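# Move the turned shaft from lathe chuck to bench rest

## Task

Take the turned shaft out of the lathe's chuck and place it in the bench rest. It must lie horizontal, with its thick end against the rest's stop, in a pocket that is actually set for this shaft (some are not). The lathe door must be shut at the end. Lower the shaft gently and move it slowly while it is in contact with the lathe, because a hard landing or a fast rub ruins it. Release it only at the bottom of the pocket: if it is released off to one side, it slides down and may land hard.

## Robot and tools

Robot: one UR12e-type arm with a Robotiq 140 two-finger gripper. The fingers cannot fold. There is a single wrist camera, cam_wrist, giving 896x504 images. The arm's root is at (0, 0, 0.084) m in the scene frame. That frame has its origin on the table top under the base, +z up, and +y to the left when facing along +x. The lathe sits behind the base toward -x, and its chuck faces +y. The gripper's fingers point along its own +z and close along its y. A block sticks out about 10 cm toward the gripper's +x.

The row (used by execute_actions and move) is one flat list of 9 numbers for the single arm. In order: shoulder_pan, shoulder_lift, elbow, wrist_1, wrist_2, wrist_3, gripper position, gripper force_limit, gripper speed. Every number is in [-1, 1].
- The first six are joint offsets measured from the Joint targets as they stand when the call begins, not from the previous row. They are scaled so that 1.0 equals 1.481 rad for pan and lift and 2.222 rad for the other four. Sending the same offset again moves the joint further.
- The last three are absolute gripper commands. Position +1 is fully open (140 mm), about -0.8 is where the pads meet, and -1 closes until the fingers are blocked. force_limit runs from about 14 N at -1 to 58 N at +1. speed runs from about 30 mm/s at -1 to 250 mm/s at +1; a faster close grips harder. To keep the gripper unchanged, resend its last three numbers, since 0 counts as a command.

execute_actions: actions holds at most one action. An action can contain rows (up to 15, each lasting one 1/30 s step), steps (1 to 450, default 15), until, and a lathe key. After its rows end, the arm keeps heading toward the last row's target. until ends the action early once lathe fields match, e.g. {"lathe": {"door_state": "shut"}}. Numbers in until must carry a comparison such as [">", 0]. Lathe commands: door "open"/"shut", chuck "clamp"/"open", or {"stop": true}. An empty actions list returns the full state plus images. cameras chooses which images come back.

move: target is one row, or a list of up to 15 rows. Each row's offsets count from the same starting Joint targets. speed is the peak joint speed in rad/s (0.01 to 3.14, default 0.5). blend is a corner rounding in rad. stop_force (4 to 120 N) ends the move when the wrist feels that much push against the motion. Use it with a low speed when touching down, and leave it out when moving away from a contact. zero (default true) re-zeroes the sensor first. blocking=false returns early; follow it with wait or stop. The result adds a move: line such as done, off_target, held or fault, possibly with limits=held.

Other tools:
- wait(seconds 0 to 10) lets time run.
- stop brakes a running move.
- zoom_image(camera "cam_wrist", region [x0,y0,x1,y1] in pixels) enlarges part of the latest image.
- zero_wrist_force re-zeroes the force sensor.
- read_manual returns the licence texts.
- finished_scene(scene) ends the scene for good.

Results show:
- end_effector_position in metres in the scene frame, which is the point between the closed pads, plus end_effector_quat_wxyz and the velocities. These can be off by a few cm.
- Joint positions, velocities, targets and torques, in the same order as the row.
- Wrist force and torque in the gripper's own axes.
- Gripper object_status: 0 moving, 1 blocked while opening, 2 blocked while closing (something is held), 3 reached the command or pads met. A good grip reads 2.
- position_measured in counts: 3 is open, 230 is pads together.
- Lathe door_state (shut/open/between), chuck_state (open/clamped/closed_empty/between) and seat_state (home/open). seat_state is only reliable once the chuck is clamped.
- A "joint command not followed" line means the clearance check altered targets. "joint sent to its limit" means a joint hit the end of its range.

Limits and hazards:
- Joint targets move at most 1.57 rad/s (pan, lift) or 2.36 rad/s (others), so large moves may need several calls.
- A contact force of about 150 N, or reaching a joint's torque limit, triggers a 10 s fault stop. The wrist torque limits are only about 29 to 30 N m, and a held part's weight counts toward them.
- The arm is stiff, so aiming even slightly past a firm contact can fault it.
- Motors overheat if the arm is held stretched out or loaded; at 85 °C it brakes for 30 to 60 s.
- The door moves regardless of the arm, so keep the arm clear of it.
- Opening the chuck while nothing holds the shaft lets it tip or fall. Anything dropping into the chip pan, onto the floor or out of the area fails the task.
- Avoid drops, releasing a moving part, slamming, and fast scraping against the lathe. Grip the shaft near its middle to limit leverage.
- Thinking time counts as time passing in the scene.

Each tool is called after "Request:" as name(argument=value, ...) on one line, values as JSON.

## Session

Request:
execute_actions(actions=[])

Scene clock: 0.00 s.
end_effector_position=(+0.4104, -0.0332, +0.4432) position_measured=3 object_status=3 end_effector_quat_wxyz=(+0.007, +0.013, +1.000, +0.001)
Joint positions: [-0.513 -2.106 2.13 -1.595 -1.571 -0.482]
Joint velocities: within noise
Joint torques (N m): no reading
Motor temperatures (°C): [36 41 40 42 40 40]
Wrist force (N): no reading
Wrist torque (N m): no reading
Wrist force, peak (N): no reading
Joint targets: [-0.513 -2.106 2.130 -1.595 -1.571 -0.482]
Tool commands: gripper/position=+1.0 gripper/force_limit=+1.0 gripper/speed=+1.0
lathe: door_state=shut chuck_state=clamped seat_state=home

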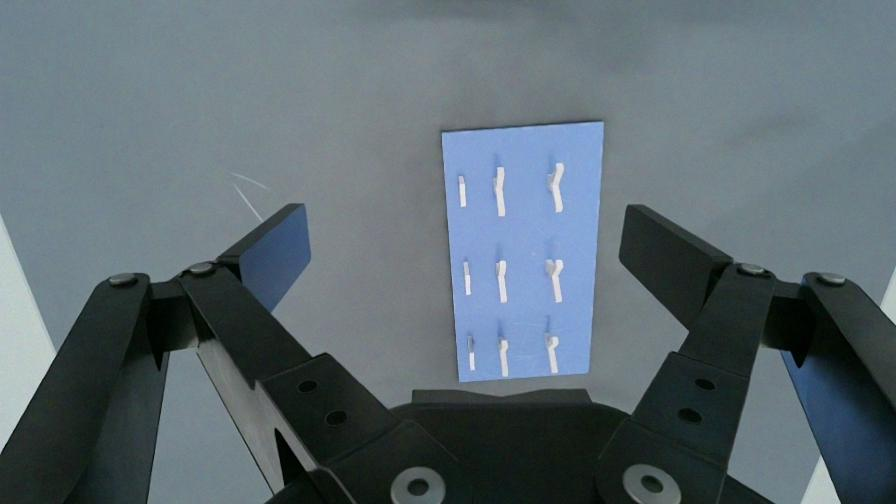

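Request:
execute_actions(actions=[{"lathe": {"door": "open"}, "steps": 5}], cameras=["cam_wrist"])

Request:
zoom_image(camera="cam_wrist", region=[420, 100, 640, 240])

Request:
zoom_image(camera="cam_wrist", region=[420, 230, 640, 390])

Scene clock: 1.93 s.
end_effector_position=(+0.4104, -0.0332, +0.4432) position_measured=3 object_status=3 end_effector_quat_wxyz=(+0.007, +0.013, +1.000, +0.001)
Joint positions: [-0.513 -2.106 2.13 -1.595 -1.571 -0.482]
Joint torques (N m): [0.11 -1.95 -47.33 -4.25 -0.11 -0.46]
Wrist force (N): [0.4 -0.2 -0.2]
Wrist torque (N m): [-0.03 -0.10 -0.02]
Wrist force, peak (N): [0.6 -0.6 0.8]
Joint targets: [-0.513 -2.106 2.130 -1.595 -1.571 -0.482]
Tool commands: gripper/position=+1.0 gripper/force_limit=+1.0 gripper/speed=+1.0
lathe: door_state=between chuck_state=clamped seat_state=home

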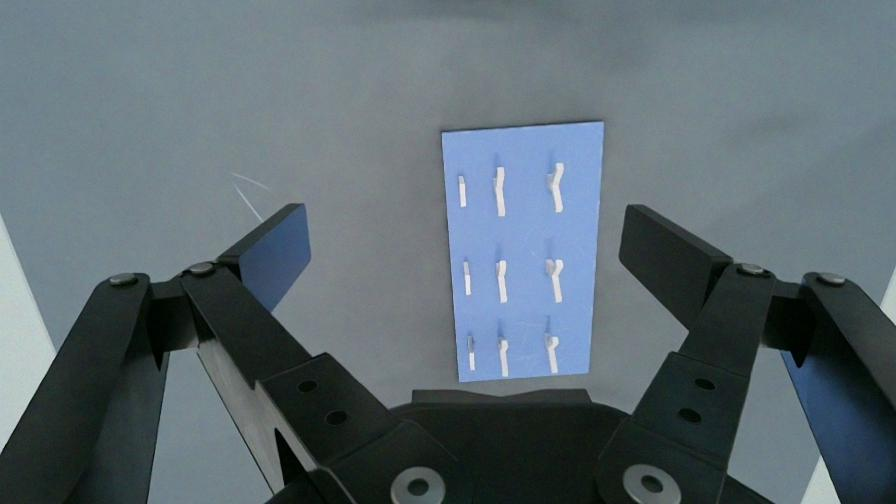

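Scaled by 2.291 from the camera's 896x504 image, which has a finer 1280x720 frame.

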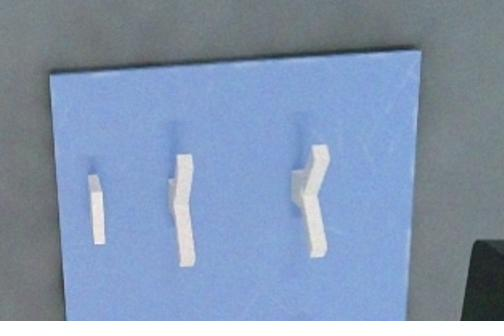

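Scaled by 2.291 from the camera's 896x504 image, which has a finer 1280x720 frame.

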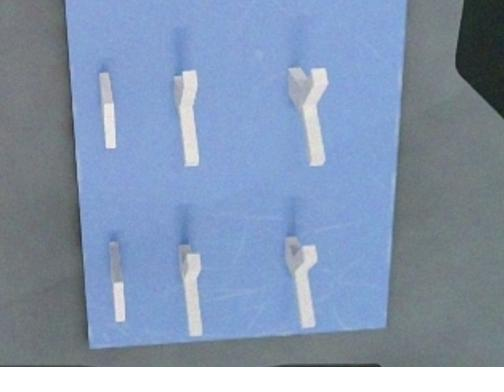

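Request:
move(target=[1.0, -0.1, 0.12, -0.5, 0, -1.0, 1, 1, 1], speed=1.2, cameras=["cam_wrist"])

Scene clock: 22.90 s.
end_effector_position=(+0.1472, +0.5347, +0.5759) position_measured=3 object_status=3 end_effector_quat_wxyz=(-0.308, +0.845, +0.234, +0.369)
Joint positions: [0.969 -2.254 2.397 -2.706 -1.571 -2.704]
Joint torques (N m): [13.24 -9.73 -38.16 -8.54 -0.2 -3.6]
Wrist force (N): [2.5 -1.2 1.0]
Wrist torque (N m): [-0.37 -0.84 -0.26]
Wrist force, peak (N): [1.1 -3.3 -1.3]
Joint targets: [0.969 -2.254 2.397 -2.706 -1.571 -2.704]
lathe: door_state=open chuck_state=clamped seat_state=home
move: done

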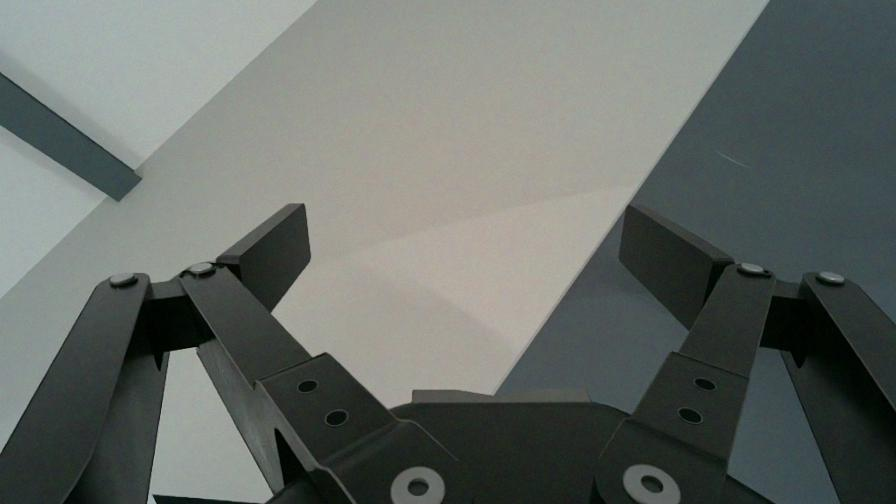

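Request:
move(target=[0.8, 0, 0, 0, 0, -0.197, 1, 1, 1], speed=1.0, cameras=["cam_wrist"])

Scene clock: 25.53 s.
end_effector_position=(-0.4454, +0.3436, +0.5668) position_measured=3 object_status=3 end_effector_quat_wxyz=(-0.414, +0.413, +0.778, +0.229)
Joint positions: [2.154 -2.254 2.397 -2.706 -1.571 -3.141]
Joint torques (N m): [14.12 1.29 -43.51 -7.76 -0.37 -4.11]
Wrist force (N): [2.2 -1.1 0.8]
Wrist torque (N m): [-0.27 -0.83 -0.12]
Wrist force, peak (N): [2.0 -4.8 -0.1]
Joint targets: [2.154 -2.254 2.397 -2.706 -1.571 -3.141]
lathe: door_state=open chuck_state=clamped seat_state=home
move: done

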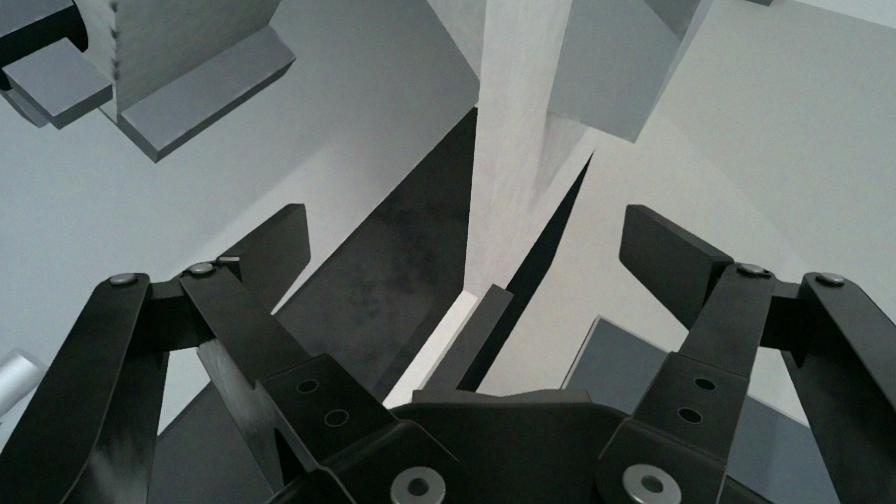

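Request:
move(target=[0.32, -0.132, 0.046, 0.0, 0, 0, 1, 1, 1], speed=0.8, cameras=["cam_wrist"])

Scene clock: 30.93 s.
end_effector_position=(-0.4904, +0.0698, +0.5675) position_measured=3 object_status=3 end_effector_quat_wxyz=(-0.494, +0.215, +0.832, +0.133)
Joint positions: [2.628 -2.45 2.499 -2.706 -1.571 -3.141]
Joint torques (N m): [16.76 0.28 -39.35 -4.29 0.44 -4.04]
Wrist force (N): [2.2 -1.8 1.3]
Wrist torque (N m): [-0.40 -0.88 -0.12]
Wrist force, peak (N): [3.8 0.3 3.4]
Joint targets: [2.628 -2.450 2.499 -2.706 -1.571 -3.141]
lathe: door_state=open chuck_state=clamped seat_state=home
move: done

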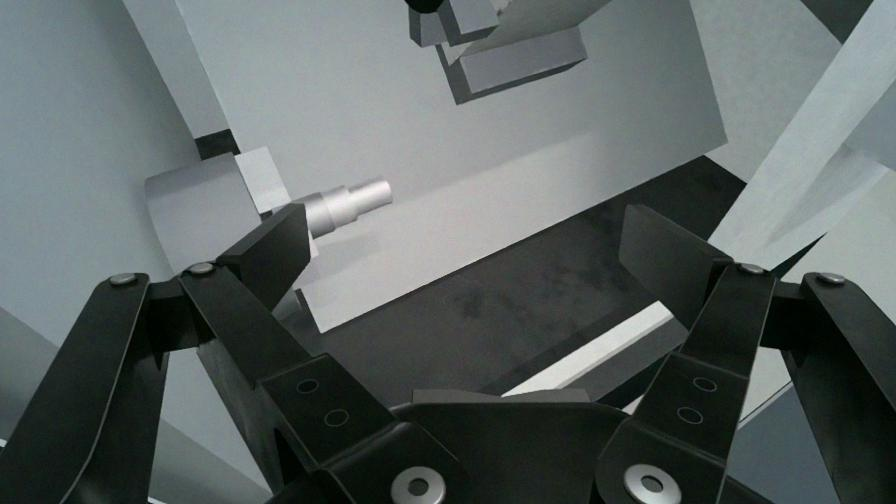

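Request:
zoom_image(camera="cam_wrist", region=[130, 120, 430, 300])

Scaled by 1.680 from the camera's 896x504 image, which has a finer 1280x720 frame.

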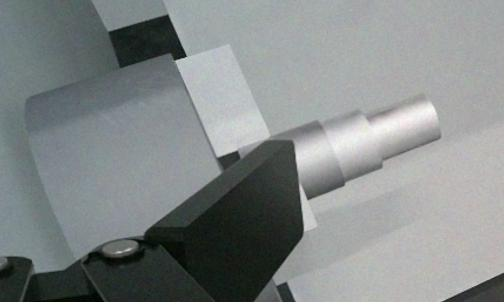

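Request:
move(target=[0.17, -0.06, 0.05, 0.0, 0, 0, 1, 1, 1], speed=0.4, stop_force=15, cameras=["cam_wrist"])

Request:
zoom_image(camera="cam_wrist", region=[300, 90, 600, 260])

Scene clock: 46.50 s.
end_effector_position=(-0.4581, -0.0617, +0.5037) position_measured=3 object_status=3 end_effector_quat_wxyz=(-0.497, +0.110, +0.858, +0.067)
Joint positions: [2.88 -2.539 2.61 -2.706 -1.571 -3.141]
Joint torques (N m): [16.45 7.75 -38.27 -1.77 -0.14 -3.77]
Wrist force (N): [2.7 -1.6 1.1]
Wrist torque (N m): [-0.37 -0.96 -0.13]
Wrist force, peak (N): [4.0 -0.6 1.7]
Joint targets: [2.880 -2.539 2.610 -2.706 -1.571 -3.141]
lathe: door_state=open chuck_state=clamped seat_state=home
move: done

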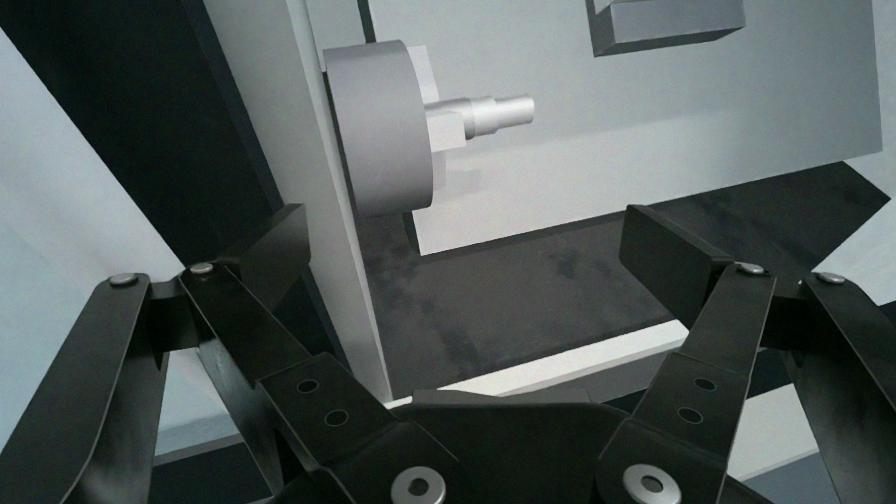

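Scaled by 1.680 from the camera's 896x504 image, which has a finer 1280x720 frame.

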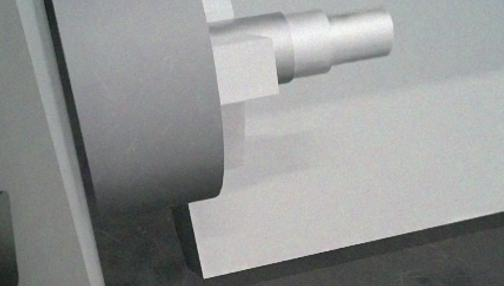

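Request:
move(target=[-0.31, 0.95, 0.006, -0.85, 0.31, 0.64, 1, 1, 1], speed=0.8, stop_force=30, cameras=["cam_wrist"])

Scene clock: 97.17 s.
end_effector_position=(-0.4588, -0.0613, +0.5036) position_measured=3 object_status=3 end_effector_quat_wxyz=(-0.497, +0.110, +0.858, +0.067)
Joint positions: [2.879 -2.536 2.61 -2.708 -1.571 -3.141]
Joint torques (N m): [2.18 24.85 -48.93 -5.53 0.22 -0.22]
Wrist force (N): [1.9 -2.1 1.4]
Wrist torque (N m): [-0.48 -0.79 -0.23]
Wrist force, peak (N): [-35.3 35.7 -106.0]
Joint targets: [2.879 -2.536 2.610 -2.708 -1.571 -3.141]
Tool commands: gripper/position=+1.0 gripper/force_limit=+1.0 gripper/speed=+1.0
FORCE FAULT: contact force on the arm reached its limit, and the arm stopped for 10 seconds. The contact can be on any part of the arm, not only on its tool. The arm's remaining commands of this call were not run. During the stop the arm's controller moved it back a little. The arm's target is now where it stood when the stop ended, not its last command. The arm accepts commands again.
lathe: door_state=open chuck_state=clamped seat_state=home
move: fault (stop_force had ended the path); the wrist 1 is farthest, 1.887 rad from its target

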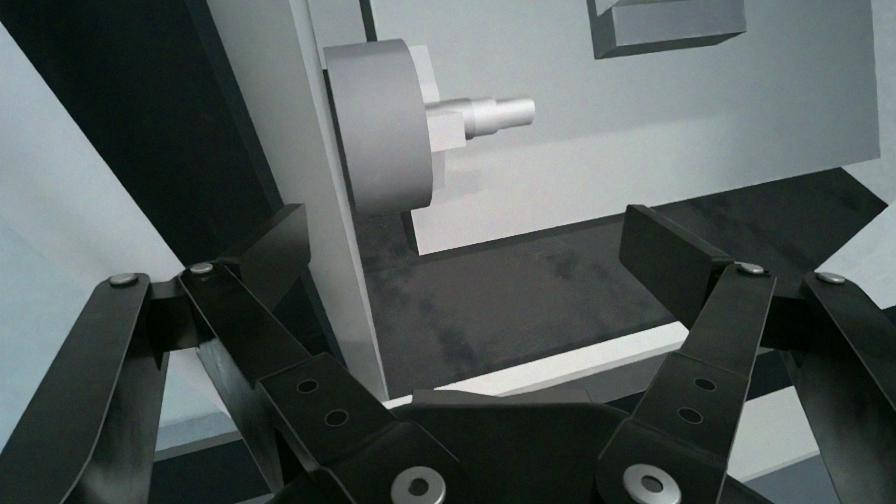

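Request:
move(target=[-0.2, -0.02, 0.0, 0, 0, 0, 1, 1, 1], speed=0.3, cameras=["cam_wrist"])

Scene clock: 103.63 s.
end_effector_position=(-0.4506, +0.0695, +0.5163) position_measured=3 object_status=3 end_effector_quat_wxyz=(-0.494, +0.233, +0.825, +0.145)
Joint positions: [2.583 -2.566 2.61 -2.708 -1.571 -3.141]
Joint torques (N m): [-11.69 10.45 -48.66 -5.06 -0.15 -0.39]
Wrist force (N): [1.7 -2.1 1.4]
Wrist torque (N m): [-0.45 -0.77 -0.22]
Wrist force, peak (N): [2.3 -2.2 1.8]
Joint targets: [2.583 -2.566 2.610 -2.708 -1.571 -3.141]
lathe: door_state=open chuck_state=clamped seat_state=home
move: done

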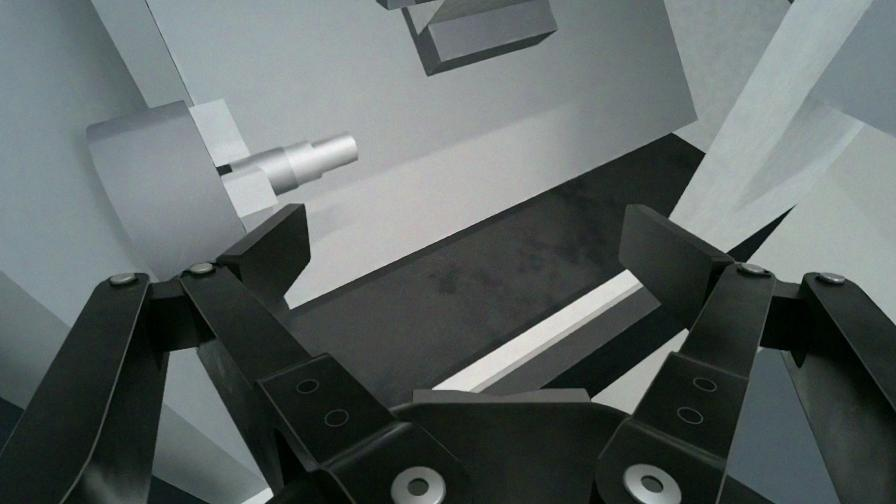

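Request:
move(target=[0.0283, 0.556, -0.1387, -0.0620, 0.1607, 0.5347, 1, 1, 1], speed=0.5, stop_force=40, cameras=["cam_wrist"])

Scene clock: 122.03 s.
end_effector_position=(-0.7407, +0.0775, +0.3920) position_measured=3 object_status=3 end_effector_quat_wxyz=(-0.266, +0.654, +0.657, -0.266)
Joint positions: [2.624 -1.742 2.302 -2.845 -1.214 -1.953]
Joint torques (N m): [13.52 -15.62 -50.43 -9.37 2.94 2.54]
Wrist force (N): [0.2 -0.5 0.5]
Wrist torque (N m): [-0.25 -0.12 -0.57]
Wrist force, peak (N): [2.0 -2.2 2.1]
Joint targets: [2.624 -1.742 2.302 -2.845 -1.214 -1.953]
lathe: door_state=open chuck_state=clamped seat_state=home
move: done

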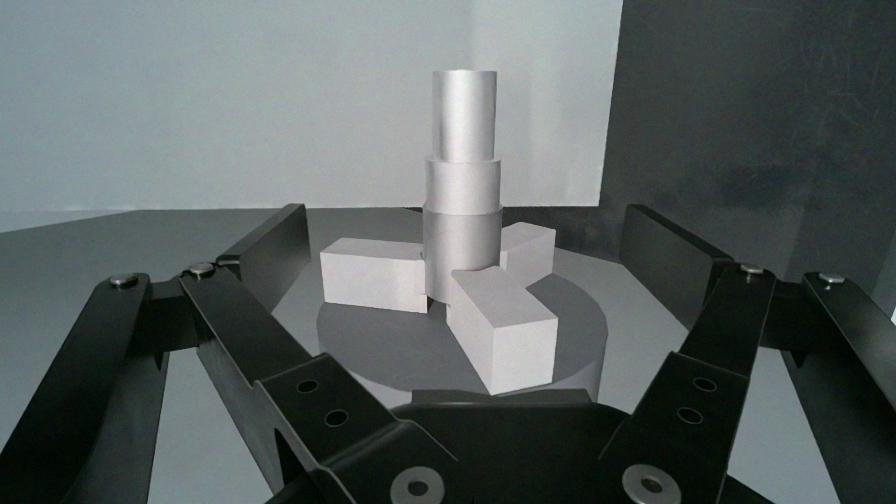

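Request:
move(target=[0.0314, 0.1079, -0.0172, -0.0605, -0.0137, 0.0164, 1, 1, 1], speed=0.2, stop_force=20, cameras=["cam_wrist"])

Request:
zoom_image(camera="cam_wrist", region=[300, 0, 640, 310])

Scene clock: 133.53 s.
end_effector_position=(-0.7933, +0.0797, +0.3449) position_measured=3 object_status=3 end_effector_quat_wxyz=(-0.266, +0.653, +0.657, -0.266)
Joint positions: [2.671 -1.583 2.263 -2.98 -1.244 -1.917]
Joint torques (N m): [14.85 -26.49 -47.34 -9.31 -0.99 2.74]
Wrist force (N): [-0.1 -1.0 -0.1]
Wrist torque (N m): [-0.34 -0.03 -0.58]
Wrist force, peak (N): [0.4 -1.4 -0.2]
Joint targets: [2.671 -1.583 2.263 -2.980 -1.244 -1.917]
lathe: door_state=open chuck_state=clamped seat_state=home
move: done

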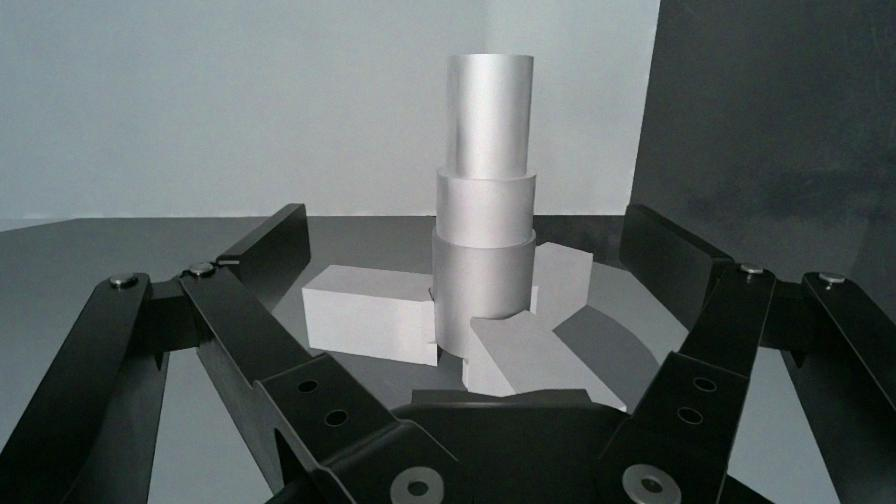

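Scaled by 1.482 from the camera's 896x504 image, which has a finer 1280x720 frame.

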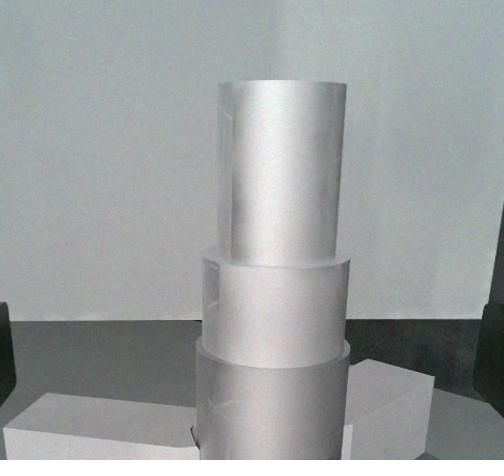

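Request:
move(target=[0.01215, 0.0546, 0.0006, -0.0385, -0.0056, 0.0068, 1, 1, 1], speed=0.1, stop_force=15, cameras=["cam_wrist"])

Request:
zoom_image(camera="cam_wrist", region=[300, 0, 640, 310])

Scene clock: 144.27 s.
end_effector_position=(-0.8103, +0.0778, +0.3080) position_measured=3 object_status=3 end_effector_quat_wxyz=(-0.265, +0.654, +0.657, -0.266)
Joint positions: [2.689 -1.502 2.265 -3.065 -1.256 -1.901]
Joint torques (N m): [15.05 -30.97 -27.26 -9.34 -1.21 2.72]
Wrist force (N): [0.6 0.0 -0.1]
Wrist torque (N m): [-0.12 -0.18 -0.59]
Wrist force, peak (N): [1.3 -0.6 0.2]
Joint targets: [2.689 -1.502 2.265 -3.065 -1.256 -1.901]
lathe: door_state=open chuck_state=clamped seat_state=home
move: done

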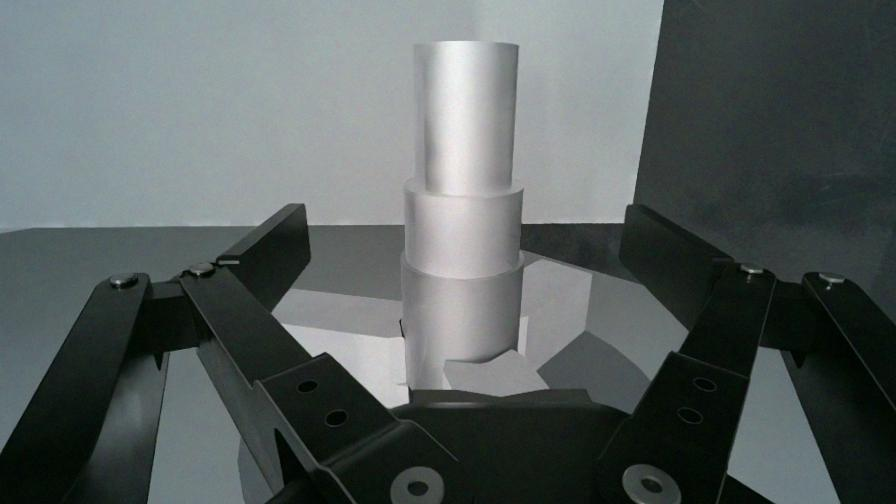

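Scaled by 1.482 from the camera's 896x504 image, which has a finer 1280x720 frame.

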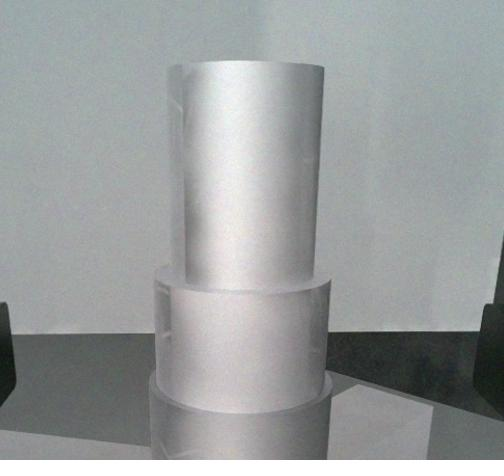

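Request:
move(target=[-0.01276, 0.00135, -0.00243, 0.00365, 0.00567, -0.00666, 1, 1, 1], speed=0.05, stop_force=15, cameras=["cam_wrist"])

Request:
zoom_image(camera="cam_wrist", region=[270, 150, 680, 400])

Scene clock: 159.00 s.
end_effector_position=(-0.8113, +0.0898, +0.3089) position_measured=3 object_status=3 end_effector_quat_wxyz=(-0.265, +0.654, +0.657, -0.266)
Joint positions: [2.67 -1.5 2.259 -3.057 -1.244 -1.916]
Joint torques (N m): [-10.57 -33.15 -44.27 -1.76 0.74 -2.95]
Wrist force (N): [0.5 0.0 0.1]
Wrist torque (N m): [-0.12 -0.17 -0.59]
Wrist force, peak (N): [0.7 -1.1 0.2]
Joint targets: [2.670 -1.500 2.259 -3.057 -1.244 -1.916]
lathe: door_state=open chuck_state=clamped seat_state=home
move: done

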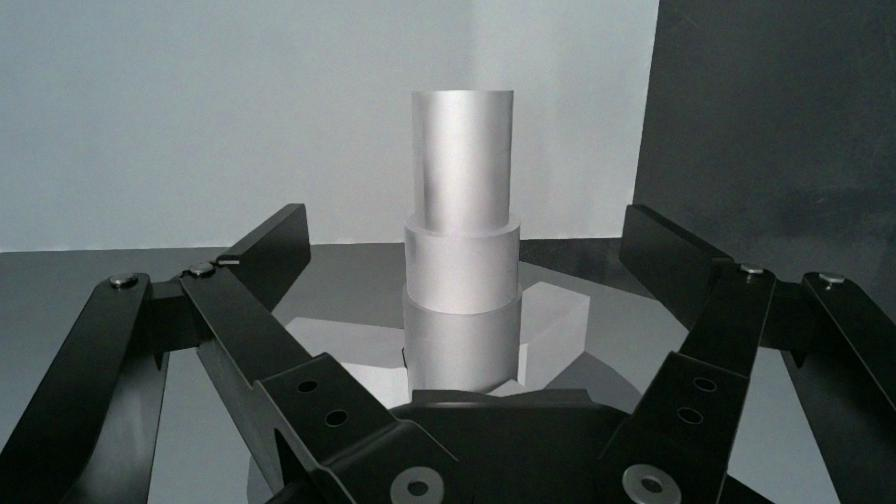

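Scaled by 1.229 from the camera's 896x504 image, which has a finer 1280x720 frame.

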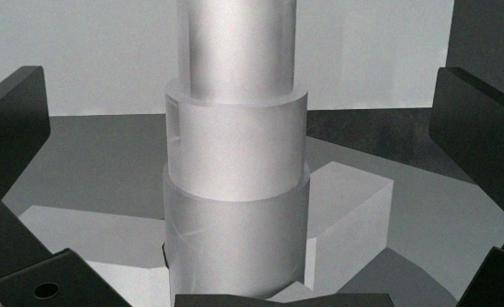

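Request:
move(target=[0.0055, -0.0006, 0.001, -0.0015, -0.0024, 0.0028, 1, 1, 1], speed=0.05, stop_force=15)

Request:
execute_actions(actions=[{"rows": [[0,0,0,0,0,0,-1,0,-1]], "steps": 130}], cameras=["cam_wrist"])

Scene clock: 163.90 s.
end_effector_position=(-0.8109, +0.0846, +0.3085) position_measured=3 object_status=3 end_effector_quat_wxyz=(-0.265, +0.654, +0.657, -0.266)
Joint positions: [2.678 -1.501 2.261 -3.061 -1.249 -1.91]
Joint torques (N m): [12.95 -66.46 -27.58 -9.19 -0.98 2.2]
Wrist force (N): [0.5 -0.3 -0.3]
Wrist torque (N m): [-0.19 -0.16 -0.59]
Wrist force, peak (N): [1.0 -0.7 -0.1]
Joint targets: [2.678 -1.501 2.261 -3.061 -1.249 -1.910]
lathe: door_state=open chuck_state=clamped seat_state=home
move: done

Scene clock: 168.43 s.
end_effector_position=(-0.8109, +0.0846, +0.3086) position_measured=156 object_status=2 end_effector_quat_wxyz=(-0.265, +0.654, +0.657, -0.266)
Joint positions: [2.678 -1.501 2.261 -3.061 -1.249 -1.91]
Joint torques (N m): [6.39 -32.76 -22.46 1.33 -1.15 2.12]
Wrist force (N): [2.1 -17.1 -1.0]
Wrist torque (N m): [-0.33 -0.16 -1.02]
Wrist force, peak (N): [3.7 -22.9 10.4]
Joint targets: [2.678 -1.501 2.261 -3.061 -1.249 -1.910]
lathe: door_state=open chuck_state=clamped seat_state=home

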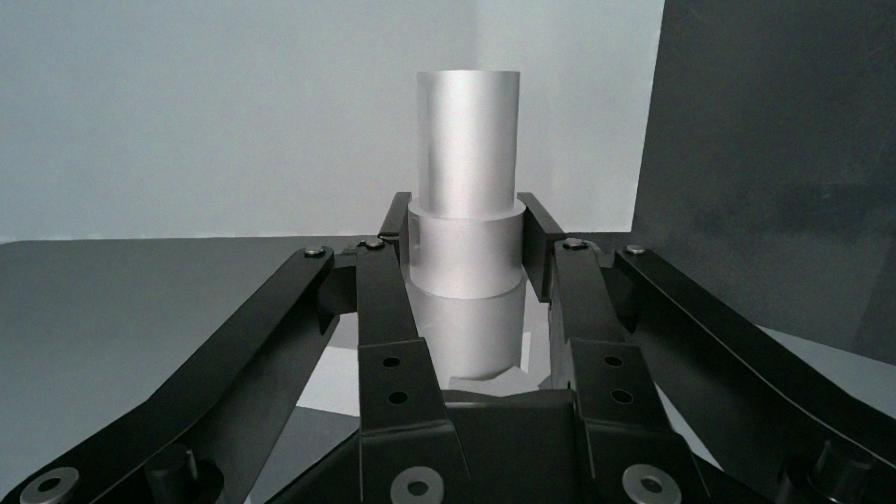

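Request:
execute_actions(actions=[{"rows": [[0,0,0,0,0,0,-0.98,1,-1]], "steps": 20}])

Request:
execute_actions(actions=[{"lathe": {"chuck": "open"}, "steps": 150, "until": {"lathe": {"chuck_state": "open"}}}])

Scene clock: 176.00 s.
end_effector_position=(-0.8109, +0.0846, +0.3085) position_measured=157 object_status=2 end_effector_quat_wxyz=(-0.265, +0.654, +0.657, -0.266)
Joint positions: [2.678 -1.501 2.261 -3.061 -1.249 -1.91]
Joint torques (N m): [-11.26 -21.63 -14.19 1.21 -0.85 2.13]
Wrist force (N): [1.6 -14.0 -16.1]
Wrist torque (N m): [-0.46 -0.16 -1.16]
Wrist force, peak (N): [1.7 -14.5 -16.4]
Joint targets: [2.678 -1.501 2.261 -3.061 -1.249 -1.910]
lathe: door_state=open chuck_state=clamped seat_state=home

Scene clock: 176.83 s.
end_effector_position=(-0.8109, +0.0846, +0.3084) position_measured=157 object_status=2 end_effector_quat_wxyz=(-0.265, +0.654, +0.657, -0.266)
Joint positions: [2.678 -1.501 2.262 -3.06 -1.249 -1.91]
Joint torques (N m): [0.12 -43.5 -37.07 -4.78 -0.72 1.76]
Wrist force (N): [0.8 0.7 3.6]
Wrist torque (N m): [-0.30 -0.30 -0.43]
Wrist force, peak (N): [2.0 -14.1 -15.7]
Joint targets: [2.678 -1.501 2.261 -3.061 -1.249 -1.910]
Tool commands: gripper/position=-0.98 gripper/force_limit=+1.0 gripper/speed=-1.0
lathe: door_state=open chuck_state=open seat_state=open

Request:
move(target=[[-0.03552, 0.00398, -0.00432, 0.00783, 0.01575, -0.01886, -0.98, 1, -1], [-0.0709, 0.01006, -0.01026, 0.01679, 0.03105, -0.03807, -0.98, 1, -1]], speed=0.022, blend=[0.01, 0], stop_force=25, cameras=["cam_wrist"])

Scene clock: 183.57 s.
end_effector_position=(-0.8111, +0.1513, +0.3086) position_measured=157 object_status=2 end_effector_quat_wxyz=(-0.265, +0.654, +0.657, -0.266)
Joint positions: [2.573 -1.486 2.239 -3.023 -1.18 -1.995]
Joint torques (N m): [-11.5 -39.69 -48.98 -3.12 3.66 -3.92]
Wrist force (N): [1.3 4.9 5.3]
Wrist torque (N m): [-0.29 -0.23 -0.33]
Wrist force, peak (N): [0.9 5.1 6.3]
Joint targets: [2.573 -1.486 2.239 -3.023 -1.180 -1.995]
lathe: door_state=open chuck_state=open seat_state=open
move: done

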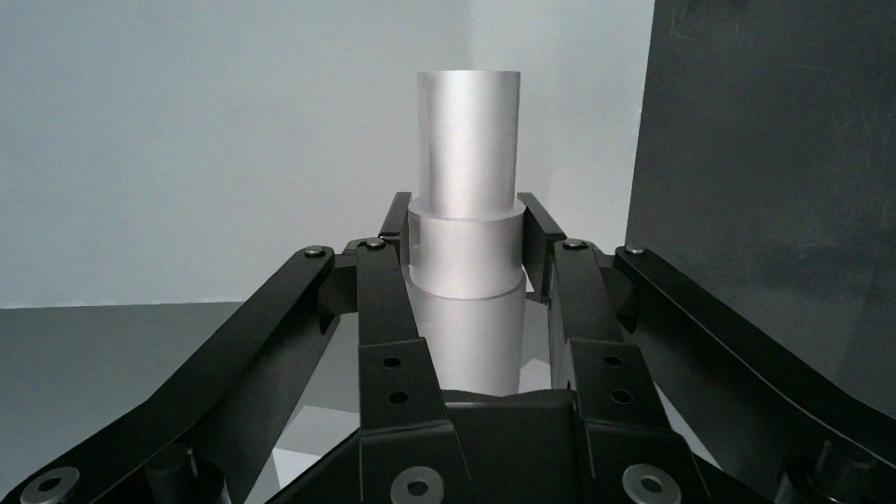

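Request:
move(target=[[-0.0854, -0.1652, 0.0154, 0.1146, 0.0356, -0.0488, -0.98, 1, -1], [-0.1168, -0.3669, -0.0759, 0.6351, -0.1759, -0.1427, -0.98, 1, -1]], speed=[0.12, 0.6], blend=[0.02, 0], cameras=["cam_wrist"])

Scene clock: 196.50 s.
end_effector_position=(-0.4333, +0.1528, +0.4439) position_measured=157 object_status=2 end_effector_quat_wxyz=(+0.004, +0.706, +0.708, +0.006)
Joint positions: [2.4 -2.029 2.07 -1.612 -1.571 -2.312]
Joint torques (N m): [-9.25 -32.22 -61.53 -1.98 -1.88 -3.62]
Wrist force (N): [0.0 -0.9 7.9]
Wrist torque (N m): [-0.18 0.10 0.04]
Wrist force, peak (N): [1.9 0.0 8.9]
Joint targets: [2.400 -2.029 2.070 -1.612 -1.571 -2.312]
lathe: door_state=open chuck_state=open seat_state=open
move: done

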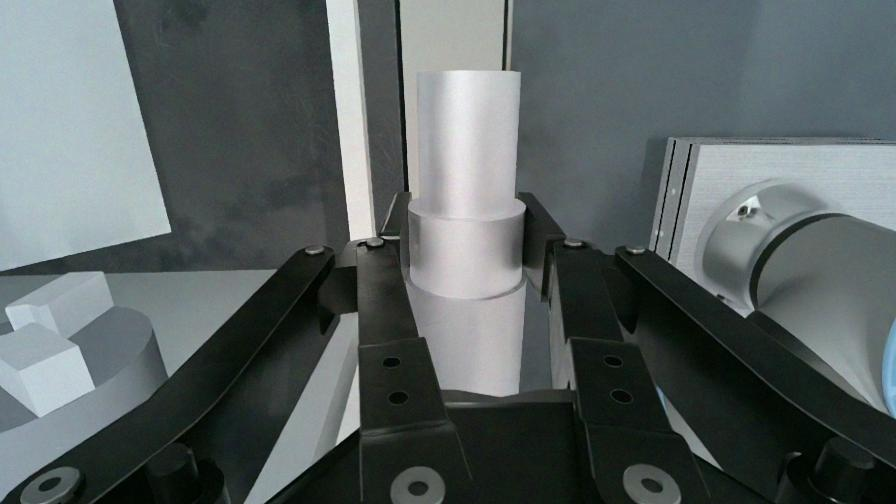

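Request:
move(target=[-0.9453, 0.135, 0.0, -0.045, -0.135, -0.54, -0.98, 1, -1], speed=0.8)

Request:
execute_actions(actions=[{"lathe": {"door": "shut"}, "steps": 2}])

Request:
move(target=[-0.2026, 0.035, 0.029, -0.097, -0.135, -0.54, -0.98, 1, -1], speed=0.8, cameras=["cam_wrist"])

Scene clock: 206.57 s.
end_effector_position=(+0.1941, +0.4483, +0.3887) position_measured=157 object_status=2 end_effector_quat_wxyz=(+0.161, +0.759, +0.631, +0.006)
Joint positions: [1 -1.829 2.07 -1.712 -1.871 -3.511]
Joint torques (N m): [-11.96 -14.9 -46.79 -8.23 -4.21 -4.2]
Wrist force (N): [0.4 -2.3 7.9]
Wrist torque (N m): [0.01 0.41 0.22]
Wrist force, peak (N): [1.2 3.7 10.1]
Joint targets: [1.000 -1.829 2.070 -1.712 -1.871 -3.511]
lathe: door_state=open chuck_state=open seat_state=open
move: done

Scene clock: 206.83 s.
end_effector_position=(+0.1942, +0.4483, +0.3886) position_measured=157 object_status=2 end_effector_quat_wxyz=(+0.161, +0.759, +0.631, +0.006)
Joint positions: [1 -1.829 2.07 -1.712 -1.871 -3.511]
Joint torques (N m): [-11.24 -13.36 -44.81 -8.52 -4.35 -3.84]
Wrist force (N): [1.0 -1.9 8.3]
Wrist torque (N m): [0.12 0.26 0.22]
Wrist force, peak (N): [1.2 -1.9 8.6]
Joint targets: [1.000 -1.829 2.070 -1.712 -1.871 -3.511]
Tool commands: gripper/position=-0.98 gripper/force_limit=+1.0 gripper/speed=-1.0
lathe: door_state=between chuck_state=open seat_state=open

Scene clock: 208.97 s.
end_effector_position=(+0.4110, +0.3282, +0.3900) position_measured=157 object_status=2 end_effector_quat_wxyz=(+0.274, +0.403, +0.865, -0.120)
Joint positions: [0.7 -1.777 2.134 -1.928 -2.171 -4.711]
Joint torques (N m): [-13.09 -17.16 -40.72 -8.99 -5.84 -4.07]
Wrist force (N): [3.4 0.4 7.1]
Wrist torque (N m): [0.18 0.36 0.25]
Wrist force, peak (N): [1.5 -2.6 8.7]
Joint targets: [0.700 -1.777 2.134 -1.928 -2.171 -4.711]
lathe: door_state=shut chuck_state=open seat_state=open
move: done

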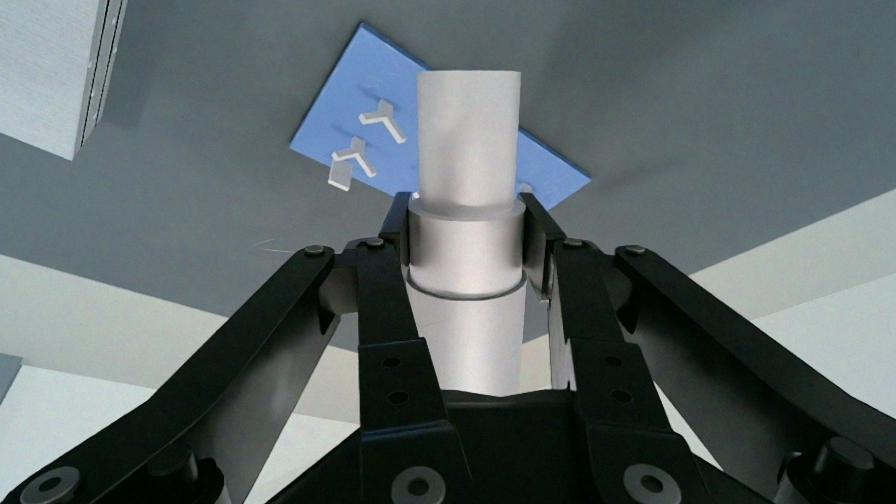

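Request:
move(target=[0, 0, 0, -0.17, -0.05, 0, -0.98, 1, -1], speed=0.6, cameras=["cam_wrist"])

Request:
zoom_image(camera="cam_wrist", region=[180, 0, 430, 240])

Scene clock: 213.13 s.
end_effector_position=(+0.4953, +0.3613, +0.4767) position_measured=157 object_status=2 end_effector_quat_wxyz=(+0.390, +0.447, +0.805, +0.020)
Joint positions: [0.7 -1.777 2.135 -2.305 -2.282 -4.711]
Joint torques (N m): [-11.42 -22.44 -51.79 -10.78 -6.04 -3.92]
Wrist force (N): [2.9 -2.5 6.2]
Wrist torque (N m): [0.31 0.49 0.49]
Wrist force, peak (N): [4.3 -1.2 7.8]
Joint targets: [0.700 -1.777 2.134 -2.305 -2.282 -4.711]
lathe: door_state=shut chuck_state=open seat_state=open
move: done

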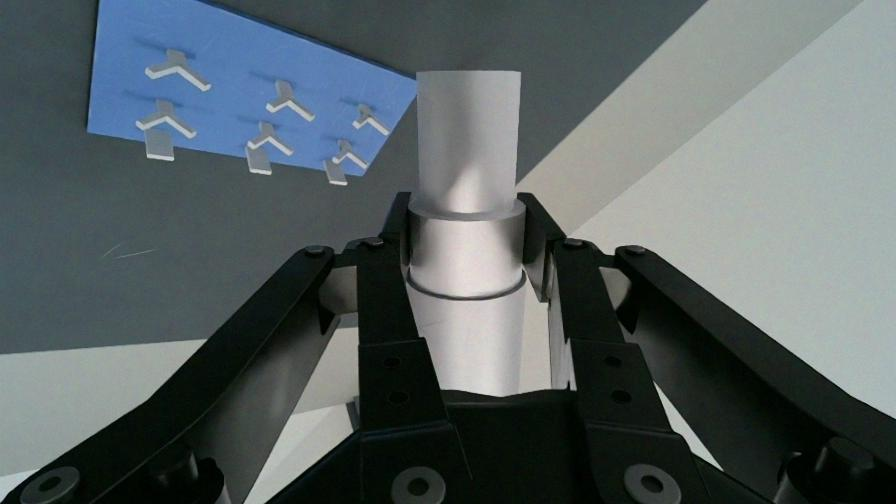

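Scaled by 2.016 from the camera's 896x504 image, which has a finer 1280x720 frame.

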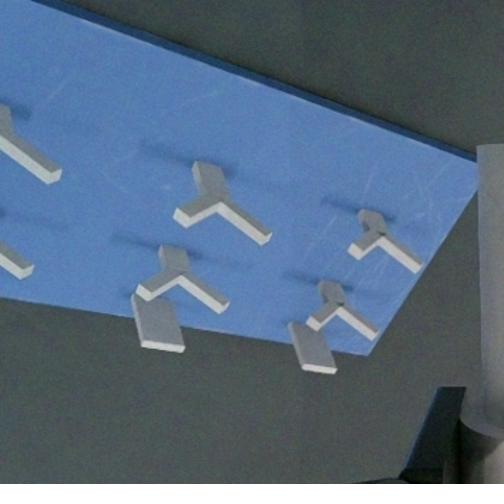

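Request:
zoom_image(camera="cam_wrist", region=[80, 0, 230, 180])

Request:
zoom_image(camera="cam_wrist", region=[220, 50, 400, 200])

Scaled by 2.800 from the camera's 896x504 image, which has a finer 1280x720 frame.

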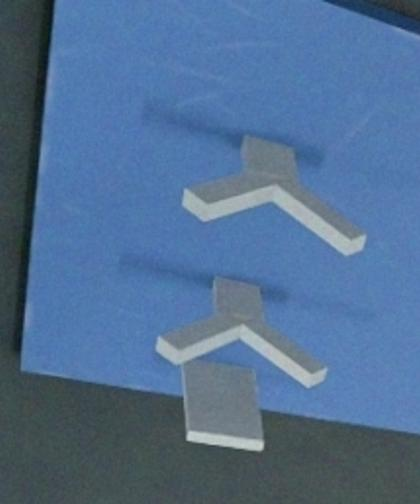

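Scaled by 2.800 from the camera's 896x504 image, which has a finer 1280x720 frame.

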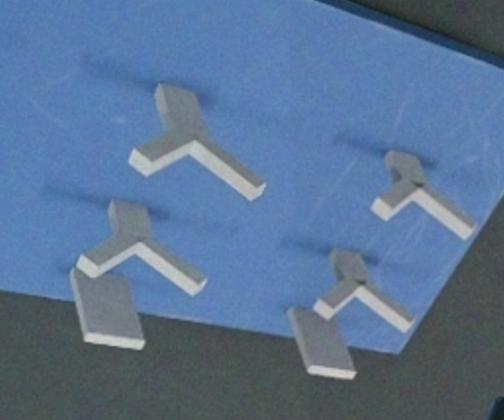

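Request:
move(target=[-0.5811, 0.1105, 0.0095, 0.0865, 0.3201, -0.0907, -0.98, 1, -1], speed=0.5, cameras=["cam_wrist"])

Request:
zoom_image(camera="cam_wrist", region=[300, 0, 700, 300])

Scene clock: 262.30 s.
end_effector_position=(+0.6010, +0.0805, +0.2503) position_measured=157 object_status=2 end_effector_quat_wxyz=(+0.005, +0.691, +0.722, +0.006)
Joint positions: [-0.161 -1.614 2.156 -2.113 -1.571 -4.913]
Joint torques (N m): [-13.44 -30.39 -37.63 -1.87 1.51 -3.88]
Wrist force (N): [-0.4 -1.1 9.1]
Wrist torque (N m): [-0.23 0.19 0.04]
Wrist force, peak (N): [-6.4 -1.2 10.0]
Joint targets: [-0.161 -1.614 2.156 -2.113 -1.571 -4.913]
lathe: door_state=shut chuck_state=open seat_state=open
move: done

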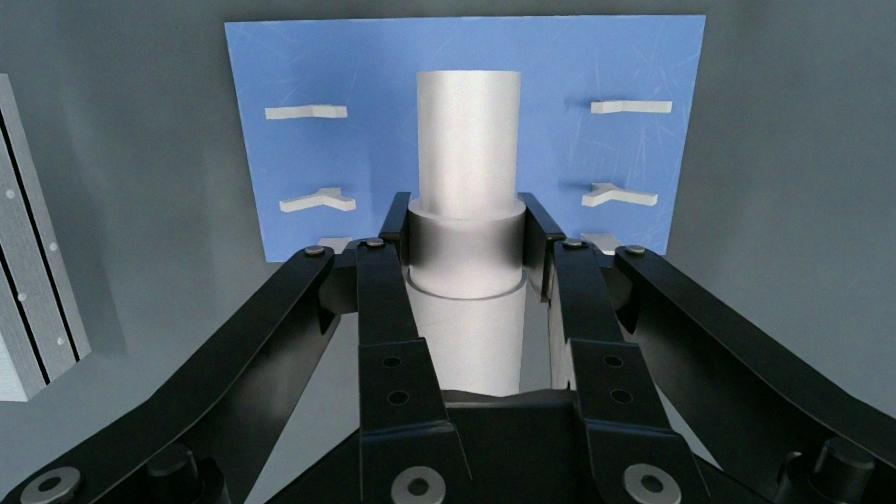

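Scaled by 1.260 from the camera's 896x504 image, which has a finer 1280x720 frame.

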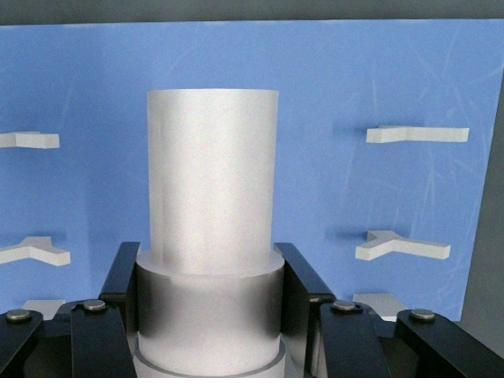

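Request:
move(target=[0.02694, 0.08845, 0.0279, -0.08677, 0, 0.01004, -0.98, 1, -1], speed=0.12, stop_force=20, cameras=["cam_wrist"])

Request:
zoom_image(camera="cam_wrist", region=[250, 0, 690, 300])

Scene clock: 272.67 s.
end_effector_position=(+0.6131, +0.1030, +0.1602) position_measured=157 object_status=2 end_effector_quat_wxyz=(+0.005, +0.685, +0.728, +0.006)
Joint positions: [-0.121 -1.483 2.218 -2.306 -1.571 -4.891]
Joint torques (N m): [12.9 -37.04 -32.47 -9.2 1.45 2.86]
Wrist force (N): [0.3 -0.5 8.6]
Wrist torque (N m): [-0.15 0.07 -0.29]
Wrist force, peak (N): [0.1 -0.6 10.3]
Joint targets: [-0.121 -1.483 2.218 -2.306 -1.571 -4.891]
lathe: door_state=shut chuck_state=open seat_state=open
move: done

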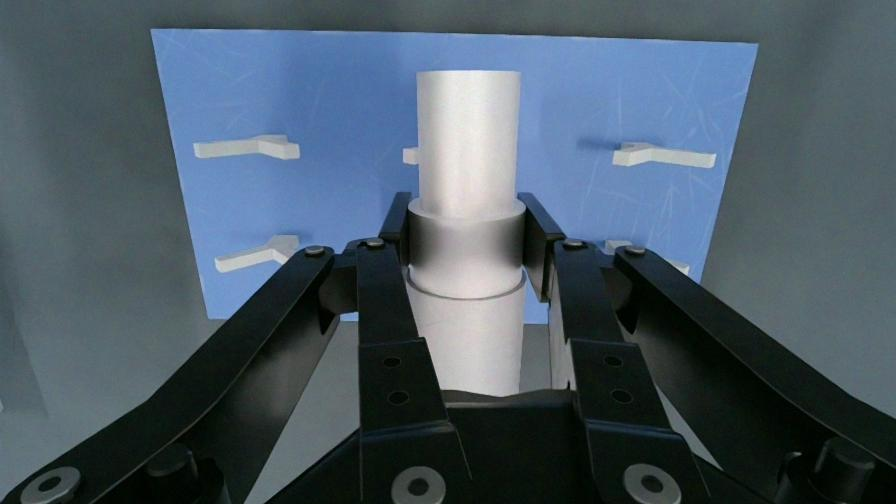

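Scaled by 1.145 from the camera's 896x504 image, which has a finer 1280x720 frame.

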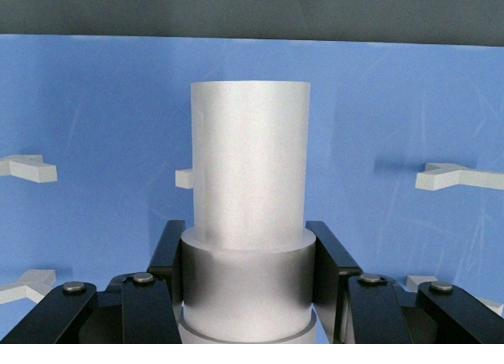

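Request:
move(target=[-0.0007, 0.0506, 0.0216, -0.0553, 0, 0.0076, -0.98, 1, -1], speed=0.08, stop_force=10, cameras=["cam_wrist"])

Request:
zoom_image(camera="cam_wrist", region=[320, 60, 620, 240])

Scene clock: 285.90 s.
end_effector_position=(+0.6093, +0.1030, +0.1053) position_measured=157 object_status=2 end_effector_quat_wxyz=(+0.005, +0.692, +0.722, +0.006)
Joint positions: [-0.122 -1.408 2.266 -2.429 -1.571 -4.874]
Joint torques (N m): [-11.18 -41.77 -28.36 -9.43 -0.57 2.87]
Wrist force (N): [-0.4 -1.0 8.9]
Wrist torque (N m): [-0.24 0.24 -0.29]
Wrist force, peak (N): [0.1 -0.7 9.5]
Joint targets: [-0.122 -1.408 2.266 -2.429 -1.571 -4.874]
lathe: door_state=shut chuck_state=open seat_state=open
move: done

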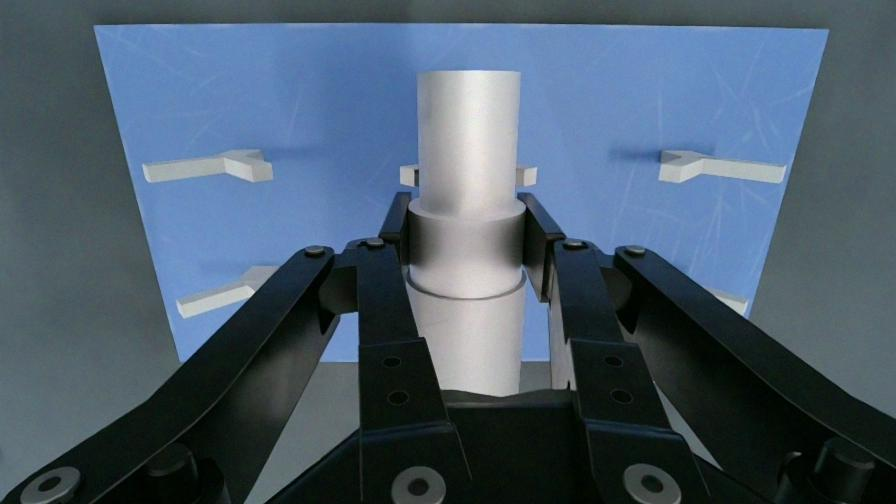

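Scaled by 1.680 from the camera's 896x504 image, which has a finer 1280x720 frame.

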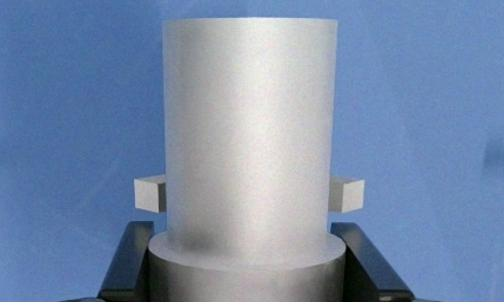

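Request:
move(target=[0.0001, 0.0229, 0.00487, -0.02013, 0, 0, -0.98, 1, -1], speed=0.03, stop_force=4, cameras=["cam_wrist"])

Request:
zoom_image(camera="cam_wrist", region=[320, 60, 620, 240])

Scene clock: 292.70 s.
end_effector_position=(+0.6101, +0.1030, +0.0921) position_measured=157 object_status=2 end_effector_quat_wxyz=(+0.005, +0.692, +0.722, +0.006)
Joint positions: [-0.122 -1.385 2.273 -2.458 -1.571 -4.874]
Joint torques (N m): [1.59 -74.02 -40.33 -1.43 -0.75 2.48]
Wrist force (N): [-0.1 2.6 7.6]
Wrist torque (N m): [-0.26 0.19 -0.21]
Wrist force, peak (N): [0.1 -0.9 9.4]
Joint targets: [-0.122 -1.385 2.273 -2.458 -1.571 -4.874]
lathe: door_state=shut chuck_state=open seat_state=open
move: contact; the wrist 1 is farthest, 0.015 rad from its target

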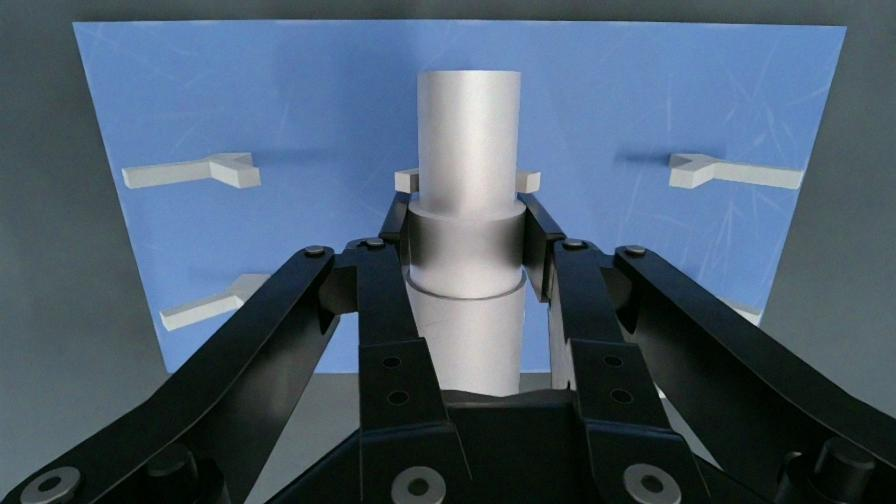

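Scaled by 1.680 from the camera's 896x504 image, which has a finer 1280x720 frame.

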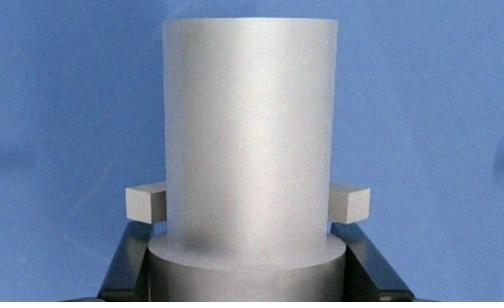

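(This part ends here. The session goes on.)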